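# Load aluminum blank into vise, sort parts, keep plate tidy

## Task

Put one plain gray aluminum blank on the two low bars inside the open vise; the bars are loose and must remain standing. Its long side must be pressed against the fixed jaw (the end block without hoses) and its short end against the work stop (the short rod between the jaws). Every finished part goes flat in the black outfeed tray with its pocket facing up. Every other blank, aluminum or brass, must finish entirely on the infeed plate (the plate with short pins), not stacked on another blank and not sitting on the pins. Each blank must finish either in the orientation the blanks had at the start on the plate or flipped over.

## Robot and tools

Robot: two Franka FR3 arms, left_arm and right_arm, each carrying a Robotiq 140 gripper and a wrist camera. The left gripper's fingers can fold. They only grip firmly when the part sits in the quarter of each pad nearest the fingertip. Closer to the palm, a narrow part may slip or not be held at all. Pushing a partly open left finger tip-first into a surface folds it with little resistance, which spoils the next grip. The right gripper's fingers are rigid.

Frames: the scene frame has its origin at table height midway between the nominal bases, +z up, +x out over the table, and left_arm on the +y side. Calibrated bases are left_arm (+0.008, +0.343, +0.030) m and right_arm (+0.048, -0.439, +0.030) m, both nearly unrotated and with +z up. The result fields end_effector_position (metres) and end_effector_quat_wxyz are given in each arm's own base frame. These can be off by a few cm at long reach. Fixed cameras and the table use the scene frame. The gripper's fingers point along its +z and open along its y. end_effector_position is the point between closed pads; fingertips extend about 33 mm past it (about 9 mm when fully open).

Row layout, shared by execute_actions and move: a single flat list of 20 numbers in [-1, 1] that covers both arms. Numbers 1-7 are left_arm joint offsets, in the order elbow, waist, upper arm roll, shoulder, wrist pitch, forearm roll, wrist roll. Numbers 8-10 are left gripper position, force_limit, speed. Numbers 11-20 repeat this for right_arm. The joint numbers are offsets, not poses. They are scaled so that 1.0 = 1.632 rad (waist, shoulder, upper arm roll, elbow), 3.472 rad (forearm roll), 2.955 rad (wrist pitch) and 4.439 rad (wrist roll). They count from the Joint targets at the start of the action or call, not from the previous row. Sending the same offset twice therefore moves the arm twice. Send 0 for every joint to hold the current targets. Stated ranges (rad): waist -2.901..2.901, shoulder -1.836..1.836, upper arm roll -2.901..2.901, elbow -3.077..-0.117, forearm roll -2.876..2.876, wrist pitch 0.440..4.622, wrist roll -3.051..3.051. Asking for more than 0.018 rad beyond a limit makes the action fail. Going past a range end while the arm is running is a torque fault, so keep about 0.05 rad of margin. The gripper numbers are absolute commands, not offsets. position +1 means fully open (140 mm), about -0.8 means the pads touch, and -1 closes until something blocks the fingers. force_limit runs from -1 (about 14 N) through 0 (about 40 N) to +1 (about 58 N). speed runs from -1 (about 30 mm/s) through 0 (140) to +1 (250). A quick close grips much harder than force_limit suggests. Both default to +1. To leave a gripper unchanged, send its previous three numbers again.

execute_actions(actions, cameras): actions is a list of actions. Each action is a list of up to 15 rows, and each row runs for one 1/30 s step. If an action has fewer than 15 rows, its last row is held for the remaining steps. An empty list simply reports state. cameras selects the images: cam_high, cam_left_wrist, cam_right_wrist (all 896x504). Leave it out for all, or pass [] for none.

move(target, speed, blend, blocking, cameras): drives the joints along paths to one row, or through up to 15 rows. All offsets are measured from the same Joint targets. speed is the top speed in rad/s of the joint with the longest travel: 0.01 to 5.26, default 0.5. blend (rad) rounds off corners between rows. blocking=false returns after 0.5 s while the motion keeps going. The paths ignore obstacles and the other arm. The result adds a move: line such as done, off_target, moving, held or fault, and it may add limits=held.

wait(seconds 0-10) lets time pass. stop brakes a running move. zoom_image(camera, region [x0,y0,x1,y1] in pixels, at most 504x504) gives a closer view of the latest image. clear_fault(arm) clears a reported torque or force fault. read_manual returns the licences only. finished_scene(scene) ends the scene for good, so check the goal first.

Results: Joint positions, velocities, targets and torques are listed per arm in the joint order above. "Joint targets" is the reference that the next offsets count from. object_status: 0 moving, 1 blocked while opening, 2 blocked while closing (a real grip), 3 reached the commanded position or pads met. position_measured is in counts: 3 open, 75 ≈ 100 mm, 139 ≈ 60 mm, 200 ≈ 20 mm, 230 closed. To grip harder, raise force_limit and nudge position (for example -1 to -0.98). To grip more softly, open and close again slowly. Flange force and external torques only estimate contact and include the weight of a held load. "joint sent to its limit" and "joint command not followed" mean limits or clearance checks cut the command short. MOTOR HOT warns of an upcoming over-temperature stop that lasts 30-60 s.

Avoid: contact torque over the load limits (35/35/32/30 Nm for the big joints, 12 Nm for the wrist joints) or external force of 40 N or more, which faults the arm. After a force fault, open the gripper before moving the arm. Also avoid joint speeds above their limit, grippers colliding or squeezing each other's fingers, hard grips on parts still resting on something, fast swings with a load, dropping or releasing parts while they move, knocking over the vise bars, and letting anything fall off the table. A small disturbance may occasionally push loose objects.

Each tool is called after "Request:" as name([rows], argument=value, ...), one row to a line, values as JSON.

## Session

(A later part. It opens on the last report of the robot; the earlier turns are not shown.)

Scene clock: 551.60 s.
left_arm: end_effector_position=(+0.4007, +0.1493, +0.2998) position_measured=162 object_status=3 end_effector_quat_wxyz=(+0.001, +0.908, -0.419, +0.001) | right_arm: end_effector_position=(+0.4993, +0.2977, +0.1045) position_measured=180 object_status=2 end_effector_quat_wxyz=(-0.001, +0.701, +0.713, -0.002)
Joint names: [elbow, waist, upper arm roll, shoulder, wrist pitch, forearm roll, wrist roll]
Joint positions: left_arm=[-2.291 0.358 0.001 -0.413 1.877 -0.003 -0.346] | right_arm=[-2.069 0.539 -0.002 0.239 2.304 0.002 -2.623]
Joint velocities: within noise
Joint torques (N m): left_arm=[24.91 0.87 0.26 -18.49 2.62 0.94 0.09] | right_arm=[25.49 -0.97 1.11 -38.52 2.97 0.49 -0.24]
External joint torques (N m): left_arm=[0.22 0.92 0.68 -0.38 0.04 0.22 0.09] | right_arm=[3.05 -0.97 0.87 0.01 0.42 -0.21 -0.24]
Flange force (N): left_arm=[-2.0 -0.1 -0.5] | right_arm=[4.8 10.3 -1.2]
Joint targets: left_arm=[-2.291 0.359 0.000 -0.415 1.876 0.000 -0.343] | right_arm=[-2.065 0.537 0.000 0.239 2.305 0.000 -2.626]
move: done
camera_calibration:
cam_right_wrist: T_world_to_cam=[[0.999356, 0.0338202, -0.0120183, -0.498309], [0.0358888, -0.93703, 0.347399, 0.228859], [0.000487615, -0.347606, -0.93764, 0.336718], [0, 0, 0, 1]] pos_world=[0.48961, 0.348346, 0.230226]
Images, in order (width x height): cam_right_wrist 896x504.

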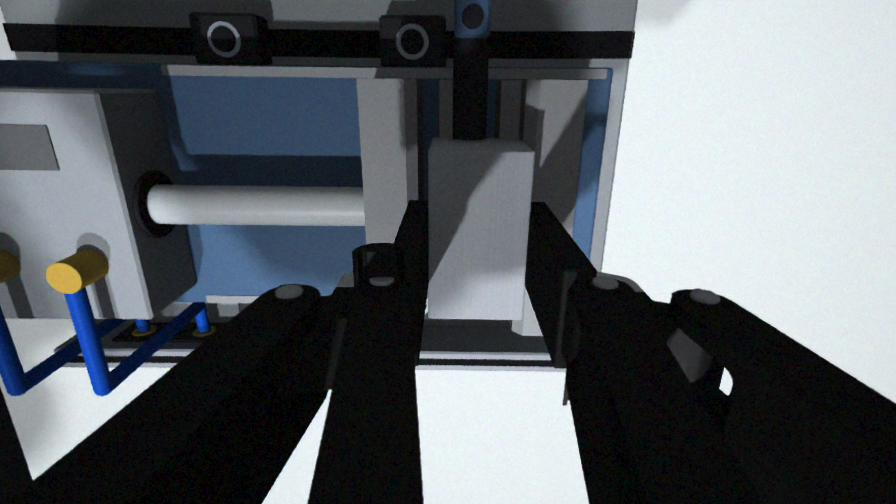

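Request:
move(target=[0,0,0,0,0,0,0,-0.261,-1,-1,0.002016,-0.000544,0,0.001391,-0.000345,0,-0.0002,-1,-1,-1], speed=0.05, cameras=["cam_right_wrist"])

Request:
zoom_image(camera="cam_right_wrist", region=[400, 60, 600, 200])

Request:
zoom_image(camera="cam_right_wrist", region=[400, 270, 580, 370])

Scene clock: 565.83 s.
left_arm: end_effector_position=(+0.4007, +0.1493, +0.2998) position_measured=162 object_status=3 end_effector_quat_wxyz=(+0.001, +0.908, -0.419, +0.001) | right_arm: end_effector_position=(+0.4994, +0.2979, +0.1040) position_measured=180 object_status=2 end_effector_quat_wxyz=(-0.001, +0.701, +0.714, -0.003)
Joint names: [elbow, waist, upper arm roll, shoulder, wrist pitch, forearm roll, wrist roll]
Joint positions: left_arm=[-2.291 0.358 0.001 -0.413 1.877 -0.003 -0.346] | right_arm=[-2.067 0.538 -0.001 0.241 2.302 0.002 -2.624]
Joint velocities: within noise
Joint torques (N m): left_arm=[24.88 0.9 0.28 -18.53 2.63 0.95 0.07] | right_arm=[26.31 -1.37 0.78 -38.52 3.09 0.49 -0.2]
External joint torques (N m): left_arm=[0.19 0.83 0.58 -0.42 0.05 0.23 0.07] | right_arm=[3.88 -1.37 0.53 0.02 0.54 -0.21 -0.2]
Flange force (N): left_arm=[-1.9 0.2 -0.4] | right_arm=[5.8 13.2 -1.6]
Joint targets: left_arm=[-2.291 0.359 0.000 -0.415 1.876 0.000 -0.343] | right_arm=[-2.062 0.536 0.000 0.241 2.304 0.000 -2.627]
move: done
camera_calibration:
cam_right_wrist: T_world_to_cam=[[0.99927, 0.0358059, -0.0132908, -0.498878], [0.0381931, -0.936773, 0.347847, 0.227946], [0.0000045153, -0.348101, -0.937457, 0.336814], [0, 0, 0, 1]] pos_world=[0.489806, 0.348642, 0.229828]
Images, in order (width x height): cam_right_wrist 896x504.

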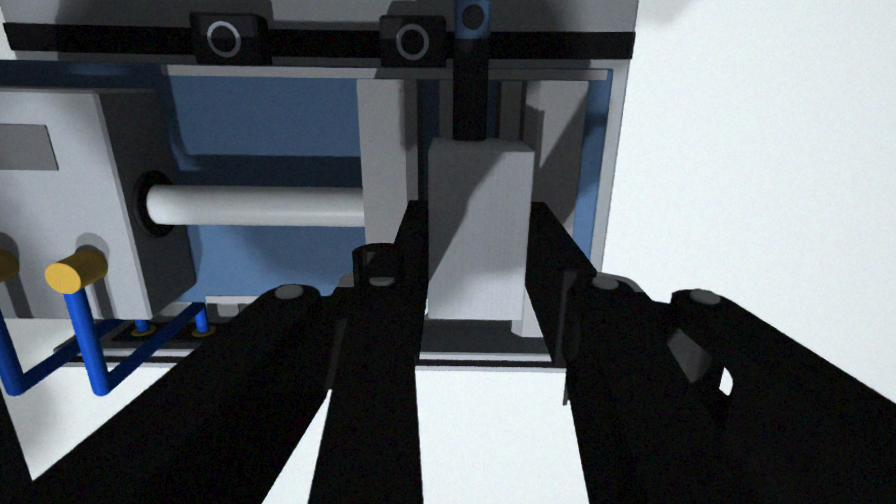

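Scaled by 2.520 from the camera's 896x504 image, which has a finer 1280x720 frame.

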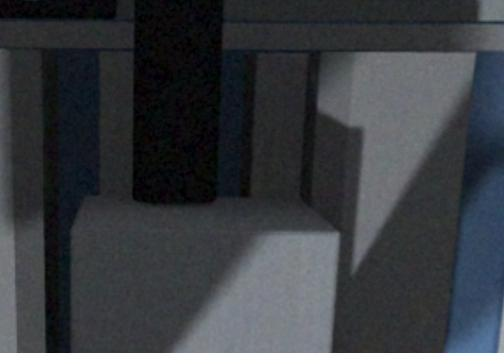

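Scaled by 2.800 from the camera's 896x504 image, which has a finer 1280x720 frame.

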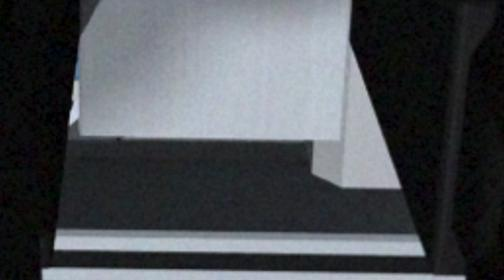

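Request:
move(target=[0,0,0,0,0,0,0,-0.261,-1,-1,0.000202,0.001794,0,0.00014,-0.000034,0,0.00066,-1,-1,-1], speed=0.05, cameras=[])

Request:
move(target=[0,0,0,0,0,0,0,-0.261,-1,-1,0.00121,0.000906,0,0.000835,-0.000207,0,0.000333,-1,-1,-1], speed=0.05, cameras=[])

Request:
move(target=[0,0,0,0,0,0,0,-0.261,-1,-1,0.00121,0.000906,0,0.000835,-0.000207,0,0.000333,-1,-1,-1], speed=0.05, cameras=["cam_right_wrist"])

Scene clock: 572.27 s.
left_arm: end_effector_position=(+0.4007, +0.1492, +0.2998) position_measured=162 object_status=3 end_effector_quat_wxyz=(+0.001, +0.908, -0.419, +0.001) | right_arm: end_effector_position=(+0.4994, +0.2980, +0.1040) position_measured=180 object_status=2 end_effector_quat_wxyz=(-0.002, +0.700, +0.714, -0.003)
Joint names: [elbow, waist, upper arm roll, shoulder, wrist pitch, forearm roll, wrist roll]
Joint positions: left_arm=[-2.291 0.358 0.001 -0.413 1.877 -0.003 -0.346] | right_arm=[-2.066 0.538 -0.001 0.242 2.302 0.002 -2.625]
Joint velocities: within noise
Joint torques (N m): left_arm=[24.91 0.89 0.33 -18.51 2.63 0.93 0.12] | right_arm=[25.86 -0.59 0.72 -38.66 3.09 0.49 -0.01]
External joint torques (N m): left_arm=[0.2 0.93 0.75 -0.35 0.05 0.22 0.12] | right_arm=[3.4 -0.43 0.61 -0.06 0.54 -0.21 -0.01]
Flange force (N): left_arm=[-2.1 -0.2 -0.4] | right_arm=[6.0 10.7 -1.3]
Joint targets: left_arm=[-2.291 0.359 0.000 -0.415 1.876 0.000 -0.343] | right_arm=[-2.062 0.539 0.000 0.241 2.304 0.000 -2.624]
move: done
No camera images: "cameras" was empty.

Scene clock: 572.97 s.
left_arm: end_effector_position=(+0.4007, +0.1492, +0.2998) position_measured=162 object_status=3 end_effector_quat_wxyz=(+0.001, +0.908, -0.419, +0.001) | right_arm: end_effector_position=(+0.4995, +0.2985, +0.1037) position_measured=180 object_status=2 end_effector_quat_wxyz=(-0.002, +0.700, +0.714, -0.003)
Joint names: [elbow, waist, upper arm roll, shoulder, wrist pitch, forearm roll, wrist roll]
Joint positions: left_arm=[-2.291 0.358 0.001 -0.413 1.877 -0.003 -0.346] | right_arm=[-2.065 0.539 -0.001 0.243 2.301 0.002 -2.625]
Joint velocities: within noise
Joint torques (N m): left_arm=[24.9 0.85 0.34 -18.52 2.62 0.93 0.11] | right_arm=[26.15 -0.17 0.7 -38.88 3.06 0.5 0.06]
External joint torques (N m): left_arm=[0.09 0.85 0.7 -0.23 0.03 0.21 0.11] | right_arm=[3.83 -0.24 0.39 -0.4 0.54 -0.2 0.06]
Flange force (N): left_arm=[-2.0 -0.2 -0.2] | right_arm=[6.6 11.3 -2.2]
Joint targets: left_arm=[-2.291 0.359 0.000 -0.415 1.876 0.000 -0.343] | right_arm=[-2.060 0.540 0.000 0.242 2.303 0.000 -2.622]
move: done
No camera images: "cameras" was empty.

Scene clock: 573.67 s.
left_arm: end_effector_position=(+0.4007, +0.1492, +0.2998) position_measured=162 object_status=3 end_effector_quat_wxyz=(+0.001, +0.908, -0.419, +0.001) | right_arm: end_effector_position=(+0.4995, +0.2987, +0.1037) position_measured=180 object_status=2 end_effector_quat_wxyz=(-0.002, +0.700, +0.714, -0.004)
Joint names: [elbow, waist, upper arm roll, shoulder, wrist pitch, forearm roll, wrist roll]
Joint positions: left_arm=[-2.291 0.358 0.001 -0.413 1.877 -0.003 -0.346] | right_arm=[-2.063 0.539 -0.001 0.244 2.3 0.002 -2.625]
Joint velocities: within noise
Joint torques (N m): left_arm=[24.93 0.85 0.3 -18.54 2.64 0.93 0.12] | right_arm=[26.38 0.6 1.43 -38.78 3.18 0.57 0.13]
External joint torques (N m): left_arm=[0.26 0.94 0.77 -0.44 0.06 0.22 0.12] | right_arm=[4 0.79 1.36 -0.23 0.64 -0.13 0.13]
Flange force (N): left_arm=[-2.2 -0.1 -0.6] | right_arm=[8.7 11.2 -1.8]
Joint targets: left_arm=[-2.291 0.359 0.000 -0.415 1.876 0.000 -0.343] | right_arm=[-2.058 0.542 0.000 0.244 2.302 0.000 -2.621]
move: done
camera_calibration:
cam_right_wrist: T_world_to_cam=[[0.999187, 0.0374571, -0.0148927, -0.499279], [0.0402995, -0.936336, 0.348784, 0.227548], [-0.000880172, -0.349101, -0.937085, 0.337356], [0, 0, 0, 1]] pos_world=[0.49, 0.349534, 0.22933]
Images, in order (width x height): cam_right_wrist 896x504.

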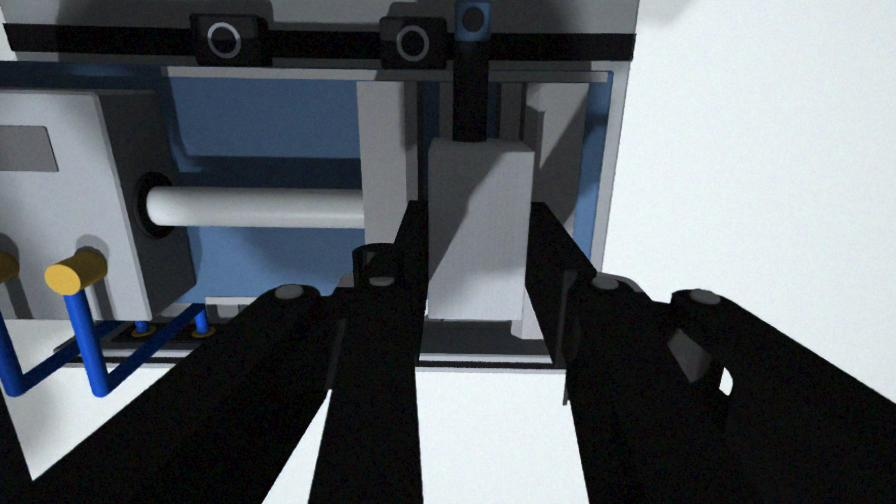

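Request:
move(target=[0,0,0,0,0,0,0,-0.261,-1,-1,0.00121,0.000906,0,0.000835,-0.000207,0,0.000333,-1,-1,-1], speed=0.05, cameras=[])

Request:
move(target=[0,0,0,0,0,0,0,-0.261,-1,-1,0.00121,0.000906,0,0.000835,-0.000207,0,0.000333,-1,-1,-1], speed=0.05, cameras=["cam_right_wrist"])

Request:
zoom_image(camera="cam_right_wrist", region=[400, 60, 600, 200])

Scene clock: 578.33 s.
left_arm: end_effector_position=(+0.4007, +0.1492, +0.2998) position_measured=162 object_status=3 end_effector_quat_wxyz=(+0.001, +0.908, -0.419, +0.001) | right_arm: end_effector_position=(+0.4995, +0.2988, +0.1037) position_measured=180 object_status=2 end_effector_quat_wxyz=(-0.001, +0.700, +0.714, -0.004)
Joint names: [elbow, waist, upper arm roll, shoulder, wrist pitch, forearm roll, wrist roll]
Joint positions: left_arm=[-2.291 0.358 0.001 -0.413 1.877 -0.003 -0.346] | right_arm=[-2.061 0.54 -0.001 0.245 2.298 0.001 -2.624]
Joint velocities: within noise
Joint torques (N m): left_arm=[24.85 0.87 0.32 -18.51 2.63 0.93 0.13] | right_arm=[26.43 1.32 2.01 -38.64 3.39 0.79 0.12]
External joint torques (N m): left_arm=[0.13 0.91 0.73 -0.3 0.05 0.22 0.12] | right_arm=[3.95 1.38 1.82 0.09 0.84 0.09 0.12]
Flange force (N): left_arm=[-2.1 -0.2 -0.3] | right_arm=[9.7 11.2 -0.9]
Joint targets: left_arm=[-2.291 0.359 0.000 -0.415 1.876 0.000 -0.343] | right_arm=[-2.056 0.543 0.000 0.245 2.302 0.000 -2.619]
move: done
No camera images: "cameras" was empty.

Scene clock: 579.03 s.
left_arm: end_effector_position=(+0.4007, +0.1492, +0.2998) position_measured=162 object_status=3 end_effector_quat_wxyz=(+0.001, +0.908, -0.419, +0.001) | right_arm: end_effector_position=(+0.4995, +0.2989, +0.1037) position_measured=180 object_status=2 end_effector_quat_wxyz=(-0.001, +0.700, +0.714, -0.005)
Joint names: [elbow, waist, upper arm roll, shoulder, wrist pitch, forearm roll, wrist roll]
Joint positions: left_arm=[-2.291 0.358 0.001 -0.413 1.877 -0.003 -0.346] | right_arm=[-2.059 0.541 -0.002 0.246 2.295 0.001 -2.623]
Joint velocities: within noise
Joint torques (N m): left_arm=[24.91 0.8 0.34 -18.5 2.62 0.93 0.1] | right_arm=[26.14 1.73 2.27 -38.47 3.55 0.95 0.22]
External joint torques (N m): left_arm=[0.2 0.77 0.67 -0.3 0.05 0.21 0.1] | right_arm=[3.85 1.73 2.01 0.08 1.04 0.25 0.22]
Flange force (N): left_arm=[-1.8 -0.2 -0.4] | right_arm=[9.9 10.3 -0.4]
Joint targets: left_arm=[-2.291 0.359 0.000 -0.415 1.876 0.000 -0.343] | right_arm=[-2.054 0.545 0.000 0.246 2.301 0.000 -2.618]
move: done
camera_calibration:
cam_right_wrist: T_world_to_cam=[[0.99916, 0.0375388, -0.0164066, -0.499152], [0.0409097, -0.935514, 0.350914, 0.226823], [-0.00217568, -0.35129, -0.936264, 0.338709], [0, 0, 0, 1]] pos_world=[0.490191, 0.349919, 0.229336]
Images, in order (width x height): cam_right_wrist 896x504.

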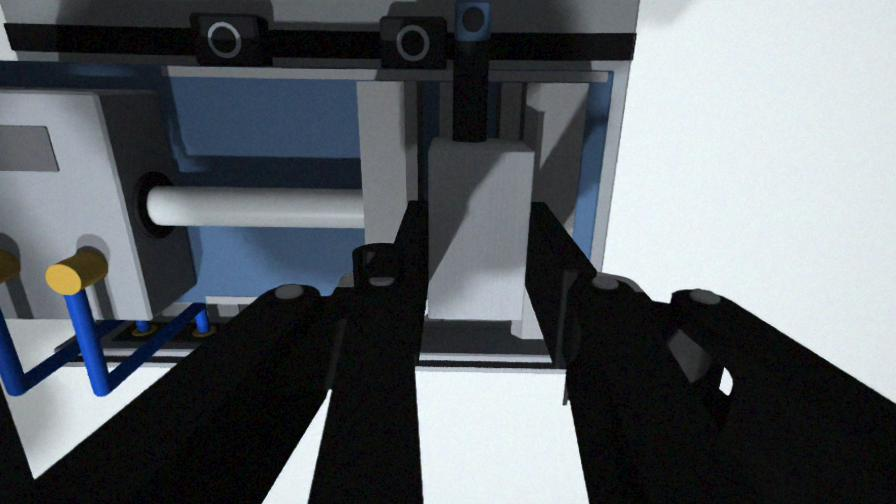

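Scaled by 2.520 from the camera's 896x504 image, which has a finer 1280x720 frame.

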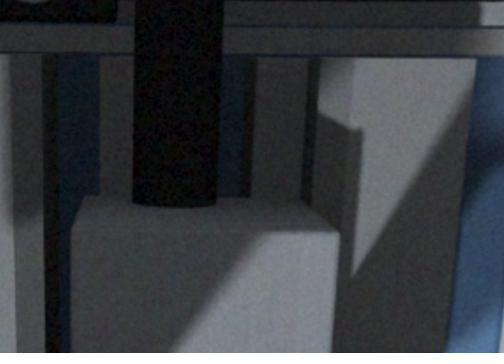

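Request:
move(target=[0,0,0,0,0,0,0,-0.261,-1,-1,-0.00066,0,0,0.00142,0.00114,0,0,-1,-1,-1], speed=0.05, cameras=[])

Request:
move(target=[0,0,0,0,0,0,0,-0.261,-1,-1,-0.00066,0,0,0.00142,0.00114,0,0,-1,-1,-1], speed=0.05, cameras=[])

Request:
move(target=[0,0,0,0,0,0,0,-0.261,-1,-1,-0.00066,0,0,0.00142,0.00114,0,0,-1,-1,-1], speed=0.05, cameras=["cam_right_wrist"])

Scene clock: 603.80 s.
left_arm: end_effector_position=(+0.4007, +0.1492, +0.2998) position_measured=162 object_status=3 end_effector_quat_wxyz=(+0.001, +0.908, -0.419, +0.001) | right_arm: end_effector_position=(+0.4995, +0.2989, +0.1027) position_measured=180 object_status=2 end_effector_quat_wxyz=(-0.001, +0.700, +0.714, -0.005)
Joint names: [elbow, waist, upper arm roll, shoulder, wrist pitch, forearm roll, wrist roll]
Joint positions: left_arm=[-2.291 0.358 0.001 -0.413 1.877 -0.003 -0.346] | right_arm=[-2.058 0.541 -0.002 0.249 2.296 0.001 -2.622]
Joint velocities: within noise
Joint torques (N m): left_arm=[24.85 0.83 0.33 -18.5 2.63 0.93 0.12] | right_arm=[25.25 1.65 2.35 -38.48 3.35 1.01 0.17]
External joint torques (N m): left_arm=[0.09 0.84 0.7 -0.27 0.05 0.22 0.12] | right_arm=[2.87 1.86 2.3 0.2 0.83 0.31 0.17]
Flange force (N): left_arm=[-2.0 -0.1 -0.2] | right_arm=[8.6 7.4 0.0]
Joint targets: left_arm=[-2.291 0.359 0.000 -0.415 1.876 0.000 -0.343] | right_arm=[-2.055 0.545 0.000 0.249 2.304 0.000 -2.618]
move: done
No camera images: "cameras" was empty.

Scene clock: 604.50 s.
left_arm: end_effector_position=(+0.4007, +0.1492, +0.2998) position_measured=162 object_status=3 end_effector_quat_wxyz=(+0.001, +0.908, -0.419, +0.001) | right_arm: end_effector_position=(+0.4995, +0.2989, +0.1025) position_measured=180 object_status=2 end_effector_quat_wxyz=(-0.001, +0.700, +0.714, -0.006)
Joint names: [elbow, waist, upper arm roll, shoulder, wrist pitch, forearm roll, wrist roll]
Joint positions: left_arm=[-2.291 0.358 0.001 -0.413 1.877 -0.003 -0.346] | right_arm=[-2.058 0.541 -0.002 0.249 2.296 0.001 -2.622]
Joint velocities: within noise
Joint torques (N m): left_arm=[24.85 0.84 0.34 -18.48 2.63 0.93 0.1] | right_arm=[24.84 1.6 2.41 -37.51 3.76 1.01 0.13]
External joint torques (N m): left_arm=[0.14 0.9 0.77 -0.28 0.05 0.22 0.1] | right_arm=[2.37 1.54 2.11 1.31 1.22 0.31 0.13]
Flange force (N): left_arm=[-2.1 -0.2 -0.3] | right_arm=[8.3 8.2 3.0]
Joint targets: left_arm=[-2.291 0.359 0.000 -0.415 1.876 0.000 -0.343] | right_arm=[-2.056 0.545 0.000 0.251 2.308 0.000 -2.618]
move: off_target (right_arm); right_arm: the wrist pitch is farthest, 0.011 rad from its target
No camera images: "cameras" was empty.

Scene clock: 605.20 s.
left_arm: end_effector_position=(+0.4007, +0.1492, +0.2998) position_measured=162 object_status=3 end_effector_quat_wxyz=(+0.001, +0.908, -0.419, +0.001) | right_arm: end_effector_position=(+0.4995, +0.2989, +0.1025) position_measured=180 object_status=2 end_effector_quat_wxyz=(-0.001, +0.700, +0.714, -0.006)
Joint names: [elbow, waist, upper arm roll, shoulder, wrist pitch, forearm roll, wrist roll]
Joint positions: left_arm=[-2.291 0.358 0.001 -0.413 1.877 -0.003 -0.346] | right_arm=[-2.058 0.541 -0.002 0.249 2.296 0.001 -2.622]
Joint velocities: within noise
Joint torques (N m): left_arm=[24.94 0.85 0.33 -18.5 2.63 0.94 0.1] | right_arm=[24.71 1.65 2.44 -35.97 4.22 1 0.15]
External joint torques (N m): left_arm=[0.21 0.95 0.82 -0.34 0.04 0.23 0.1] | right_arm=[2.27 1.83 2.36 2.85 1.68 0.3 0.15]
Flange force (N): left_arm=[-2.2 -0.3 -0.5] | right_arm=[10.4 10.6 6.4]
Joint targets: left_arm=[-2.291 0.359 0.000 -0.415 1.876 0.000 -0.343] | right_arm=[-2.057 0.545 0.000 0.253 2.311 0.000 -2.618]
move: off_target (right_arm); right_arm: the wrist pitch is farthest, 0.015 rad from its target
camera_calibration:
cam_right_wrist: T_world_to_cam=[[0.999197, 0.0361019, -0.0174061, -0.498657], [0.0399184, -0.935268, 0.351681, 0.227678], [-0.00358299, -0.352093, -0.935958, 0.338464], [0, 0, 0, 1]] pos_world=[0.49038, 0.350113, 0.228038]
Images, in order (width x height): cam_right_wrist 896x504.

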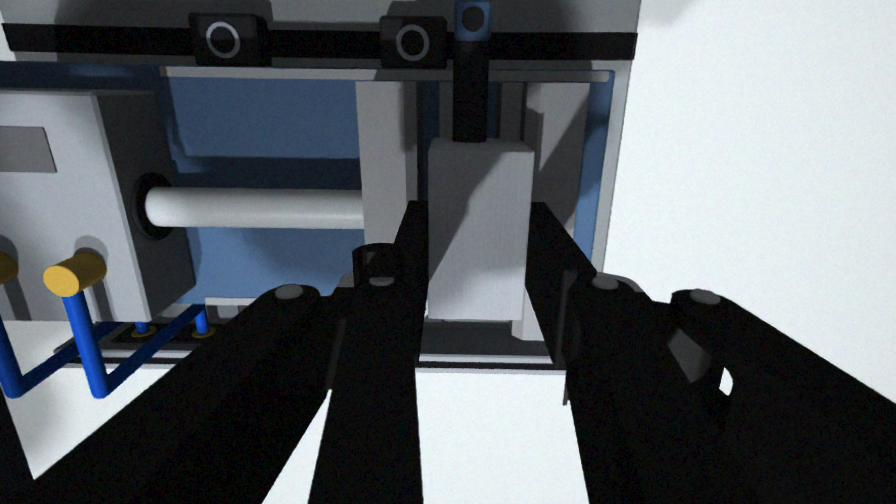

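Request:
zoom_image(camera="cam_right_wrist", region=[380, 100, 600, 350])

Scaled by 2.016 from the camera's 896x504 image, which has a finer 1280x720 frame.

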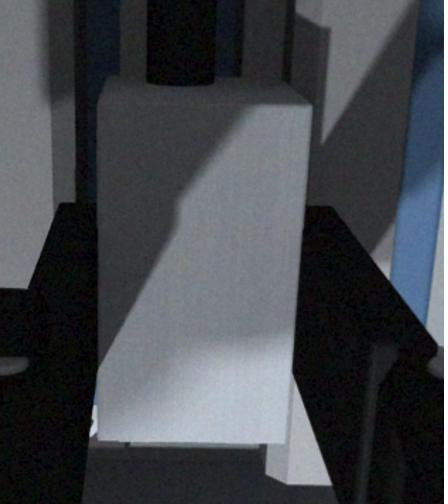

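Request:
move([
  [0,0,0,0,0,0,0,-0.261,-1,-1,-0.0005,-0.00136,0,-0.00408,-0.00198,0,-0.0005,-1,-1,-1],
  [0,0,0,0,0,0,0,-0.261,-1,-1,-0.0005,-0.00136,0,-0.00408,-0.00198,0,-0.0005,-0.261,-1,-1],
], speed=0.05, cameras=["cam_right_wrist"])

Scene clock: 613.77 s.
left_arm: end_effector_position=(+0.4007, +0.1492, +0.2998) position_measured=162 object_status=3 end_effector_quat_wxyz=(+0.001, +0.908, -0.419, +0.001) | right_arm: end_effector_position=(+0.5010, +0.2997, +0.1035) position_measured=162 object_status=0 end_effector_quat_wxyz=(-0.001, +0.700, +0.714, -0.003)
Joint names: [elbow, waist, upper arm roll, shoulder, wrist pitch, forearm roll, wrist roll]
Joint positions: left_arm=[-2.291 0.358 0.001 -0.413 1.877 -0.003 -0.346] | right_arm=[-2.058 0.541 -0.002 0.248 2.301 0 -2.622]
Joint velocities: within noise
Joint torques (N m): left_arm=[24.87 0.85 0.35 -18.48 2.63 0.94 0.07] | right_arm=[23.8 0.08 1.15 -38.69 2.65 0.73 0]
External joint torques (N m): left_arm=[0.18 0.84 0.71 -0.34 0.05 0.22 0.07] | right_arm=[1.35 0.07 0.89 0.05 0.11 0.03 0]
Flange force (N): left_arm=[-1.9 -0.1 -0.4] | right_arm=[3.1 4.2 -0.7]
Joint targets: left_arm=[-2.291 0.359 0.000 -0.415 1.876 0.000 -0.343] | right_arm=[-2.058 0.542 0.000 0.247 2.305 0.000 -2.620]
move: done
camera_calibration:
cam_right_wrist: T_world_to_cam=[[0.99927, 0.036129, -0.0124017, -0.500681], [0.038185, -0.936275, 0.349187, 0.229522], [0.00100437, -0.349406, -0.936971, 0.336709], [0, 0, 0, 1]] pos_world=[0.491214, 0.350632, 0.229131]
Images, in order (width x height): cam_right_wrist 896x504.

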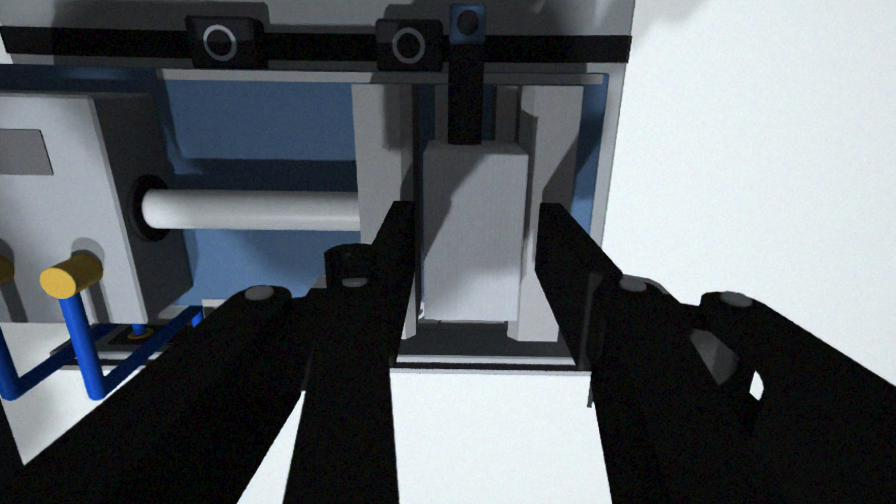

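Request:
move(target=[0,0,0,0,0,0,0,-0.261,-1,-1,0.0265,0,0,-0.0433,-0.0385,0,0,-0.261,-1,-1], speed=0.12, cameras=["cam_right_wrist"])

Request:
zoom_image(camera="cam_right_wrist", region=[370, 90, 590, 310])

Scene clock: 619.67 s.
left_arm: end_effector_position=(+0.4007, +0.1492, +0.2998) position_measured=162 object_status=3 end_effector_quat_wxyz=(+0.001, +0.908, -0.419, +0.001) | right_arm: end_effector_position=(+0.5030, +0.3010, +0.1549) position_measured=162 object_status=3 end_effector_quat_wxyz=(+0.000, +0.700, +0.714, +0.002)
Joint names: [elbow, waist, upper arm roll, shoulder, wrist pitch, forearm roll, wrist roll]
Joint positions: left_arm=[-2.291 0.358 0.001 -0.413 1.877 -0.003 -0.346] | right_arm=[-2.016 0.541 -0.002 0.177 2.197 0 -2.622]
Joint velocities: left_arm=[within noise] | right_arm=[0 0 -0.001 0.001 -0.004 0 -0.001]
Joint torques (N m): left_arm=[24.9 0.87 0.35 -18.46 2.64 0.93 0.1] | right_arm=[25.03 0.06 1.09 -36.89 2.22 0.79 -0.01]
External joint torques (N m): left_arm=[0.13 0.86 0.71 -0.22 0.05 0.21 0.1] | right_arm=[1.61 0.08 0.92 0.5 -0.34 0.01 -0.01]
Flange force (N): left_arm=[-1.9 -0.3 -0.2] | right_arm=[4.6 6.6 -1.9]
Joint targets: left_arm=[-2.291 0.359 0.000 -0.415 1.876 0.000 -0.343] | right_arm=[-2.015 0.542 0.000 0.176 2.192 0.000 -2.620]
move: done
camera_calibration:
cam_right_wrist: T_world_to_cam=[[0.999334, 0.0362842, -0.00396484, -0.503574], [0.0354275, -0.938082, 0.344598, 0.215343], [0.00878414, -0.344509, -0.938742, 0.380212], [0, 0, 0, 1]] pos_world=[0.49227, 0.351268, 0.280718]
Images, in order (width x height): cam_right_wrist 896x504.

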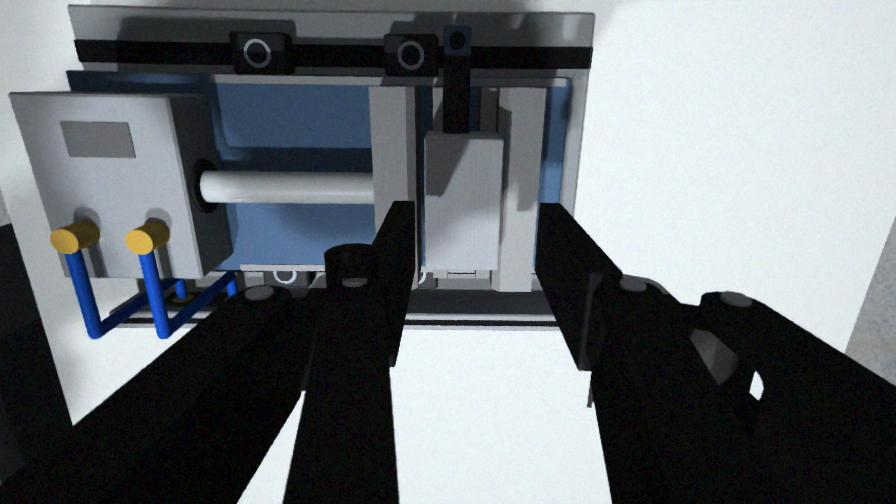

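Scaled by 2.291 from the camera's 896x504 image, which has a finer 1280x720 frame.

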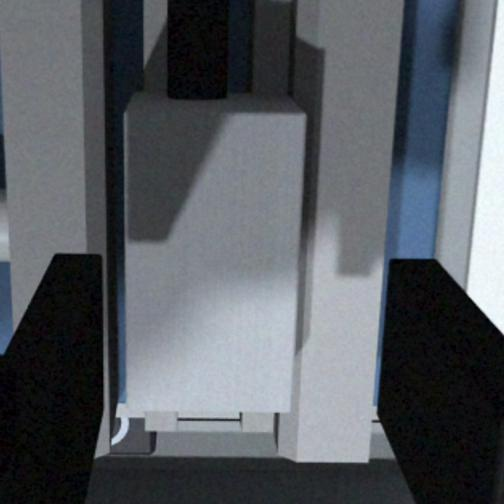

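Request:
move(target=[0,0,0,0,0,0,0,-0.261,-1,-1,-0.0033,-0.0315,0,0.0283,0.0174,0,-0.0119,-0.261,-1,-1], speed=0.12, cameras=["cam_right_wrist"])

Request:
zoom_image(camera="cam_right_wrist", region=[350, 30, 510, 190])

Request:
zoom_image(camera="cam_right_wrist", region=[370, 50, 570, 300])

Scene clock: 645.87 s.
left_arm: end_effector_position=(+0.4007, +0.1492, +0.2998) position_measured=162 object_status=3 end_effector_quat_wxyz=(+0.001, +0.908, -0.419, +0.001) | right_arm: end_effector_position=(+0.5196, +0.2784, +0.1306) position_measured=162 object_status=3 end_effector_quat_wxyz=(+0.000, +0.701, +0.713, -0.001)
Joint names: [elbow, waist, upper arm roll, shoulder, wrist pitch, forearm roll, wrist roll]
Joint positions: left_arm=[-2.291 0.358 0.001 -0.413 1.877 -0.003 -0.346] | right_arm=[-2.019 0.492 -0.001 0.222 2.239 0 -2.668]
Joint velocities: left_arm=[within noise] | right_arm=[0 0.001 0 0.001 -0.001 0.001 -0.006]
Joint torques (N m): left_arm=[24.92 0.86 0.34 -18.49 2.64 0.93 0.13] | right_arm=[24.45 -0.62 1.02 -37.92 2.73 0.74 -0.28]
External joint torques (N m): left_arm=[0.22 0.89 0.74 -0.35 0.06 0.22 0.13] | right_arm=[1.37 -0.52 0.87 0.69 0.18 0 -0.28]
Flange force (N): left_arm=[-2.1 -0.3 -0.5] | right_arm=[2.8 6.5 0.1]
Joint targets: left_arm=[-2.291 0.359 0.000 -0.415 1.876 0.000 -0.343] | right_arm=[-2.020 0.491 0.000 0.222 2.243 0.000 -2.673]
move: done
camera_calibration:
cam_right_wrist: T_world_to_cam=[[0.999337, 0.0351192, -0.00961051, -0.518281], [0.0362704, -0.937061, 0.347276, 0.200747], [0.00319044, -0.347395, -0.937714, 0.353009], [0, 0, 0, 1]] pos_world=[0.509529, 0.328947, 0.256325]
Images, in order (width x height): cam_right_wrist 896x504.

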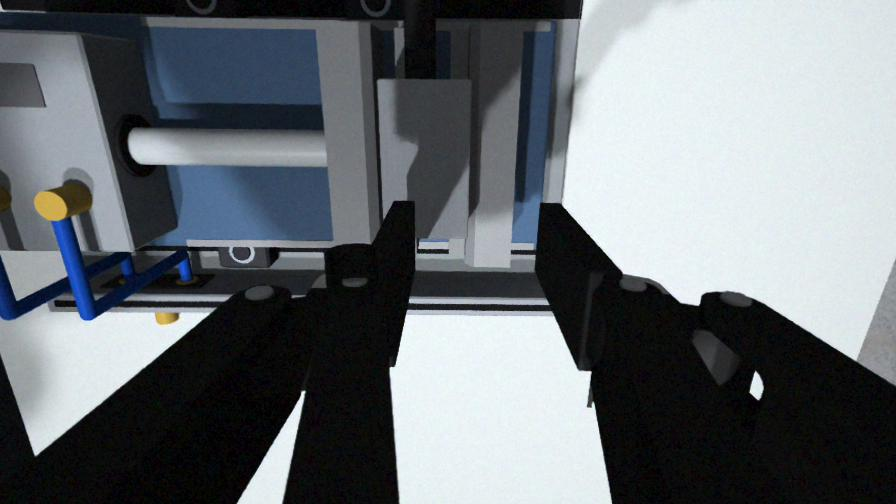

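Scaled by 3.150 from the camera's 896x504 image, which has a finer 1280x720 frame.

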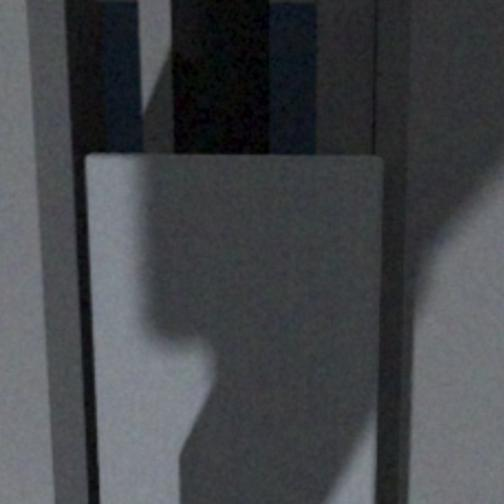

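Scaled by 2.016 from the camera's 896x504 image, which has a finer 1280x720 frame.

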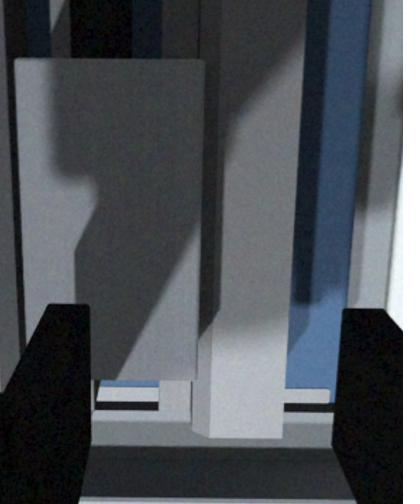

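Request:
move([
  [0,0,0,0,0,0,0,-0.261,-1,-1,0.0692,0,0,-0.0589,-0.0708,0,0,-0.261,-1,-1],
  [0,0,0,0,0,0,0,-0.261,-1,-1,-0.2104,-0.3006,0,-0.4435,-0.1288,0,0,-0.261,-1,-1],
], speed=[0.25, 0.8], blend=[0.05, 0], cameras=["cam_high", "cam_right_wrist"])

Request:
zoom_image(camera="cam_high", region=[465, 200, 565, 335])

Request:
zoom_image(camera="cam_high", region=[330, 190, 440, 325])

Scene clock: 669.67 s.
left_arm: end_effector_position=(+0.4007, +0.1492, +0.2998) position_measured=162 object_status=3 end_effector_quat_wxyz=(+0.001, +0.908, -0.419, +0.001) | right_arm: end_effector_position=(+0.4022, +0.0002, +0.3007) position_measured=162 object_status=3 end_effector_quat_wxyz=(+0.001, +0.853, +0.522, +0.003)
Joint names: [elbow, waist, upper arm roll, shoulder, wrist pitch, forearm roll, wrist roll]
Joint positions: left_arm=[-2.291 0.358 0.001 -0.413 1.877 -0.003 -0.346] | right_arm=[-2.362 0.002 -0.002 -0.5 1.867 0 -2.67]
Joint velocities: left_arm=[within noise] | right_arm=[-0.001 0 0.001 -0.002 -0.004 0 -0.001]
Joint torques (N m): left_arm=[24.88 0.86 0.32 -18.48 2.64 0.93 0.13] | right_arm=[25.99 -0.86 0.49 -15.48 2.25 0.93 -0.23]
External joint torques (N m): left_arm=[0.11 0.89 0.72 -0.28 0.05 0.22 0.13] | right_arm=[1 -0.82 1.05 -0.07 -0.34 0.02 -0.23]
Flange force (N): left_arm=[-2.1 -0.2 -0.2] | right_arm=[1.3 1.7 -3.2]
Joint targets: left_arm=[-2.291 0.359 0.000 -0.415 1.876 0.000 -0.343] | right_arm=[-2.364 0.000 0.000 -0.502 1.862 0.000 -2.673]
move: done
camera_calibration:
cam_right_wrist: T_world_to_cam=[[0.898557, -0.438846, -0.00315739, -0.350863], [-0.411245, -0.844511, 0.343043, 0.066571], [-0.15321, -0.306946, -0.939314, 0.479667], [0, 0, 0, 1]] pos_world=[0.416137, 0.0494765, 0.426613]
Images, in order (width x height): cam_high 896x504, cam_right_wrist 896x504.

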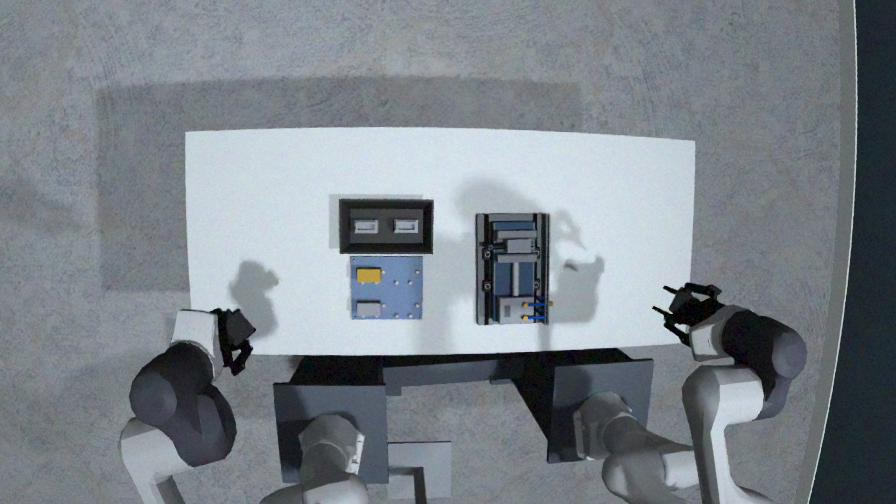

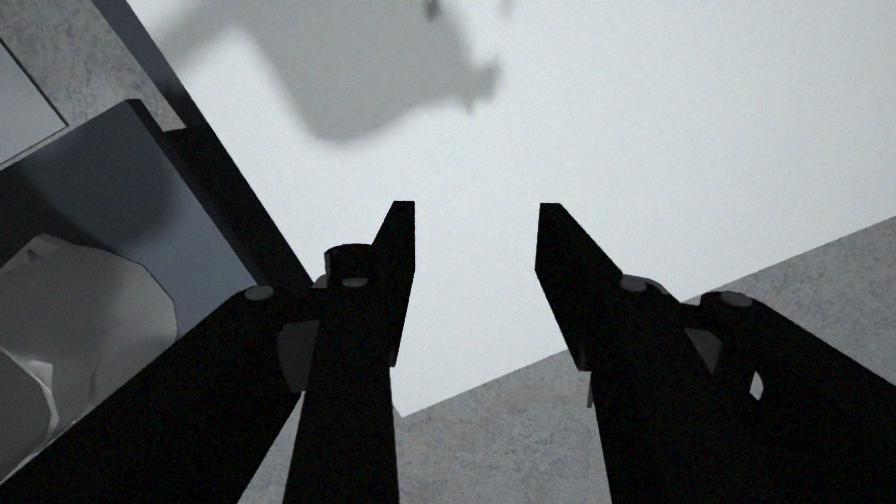

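Scaled by 3.733 from the camera's 896x504 image, which has a finer 1280x720 frame.

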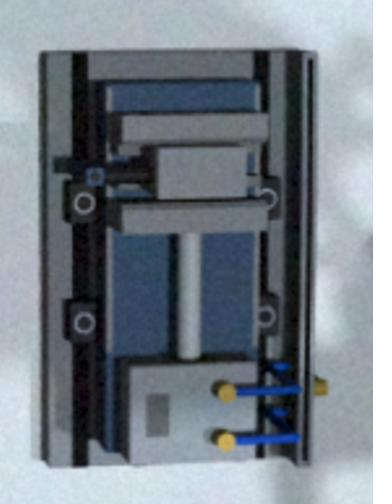

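Scaled by 3.733 from the camera's 896x504 image, which has a finer 1280x720 frame.

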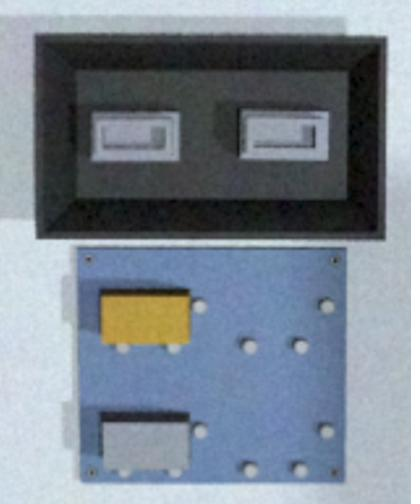

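Request:
finished_scene(scene=1)

The scene is finished: the task was done.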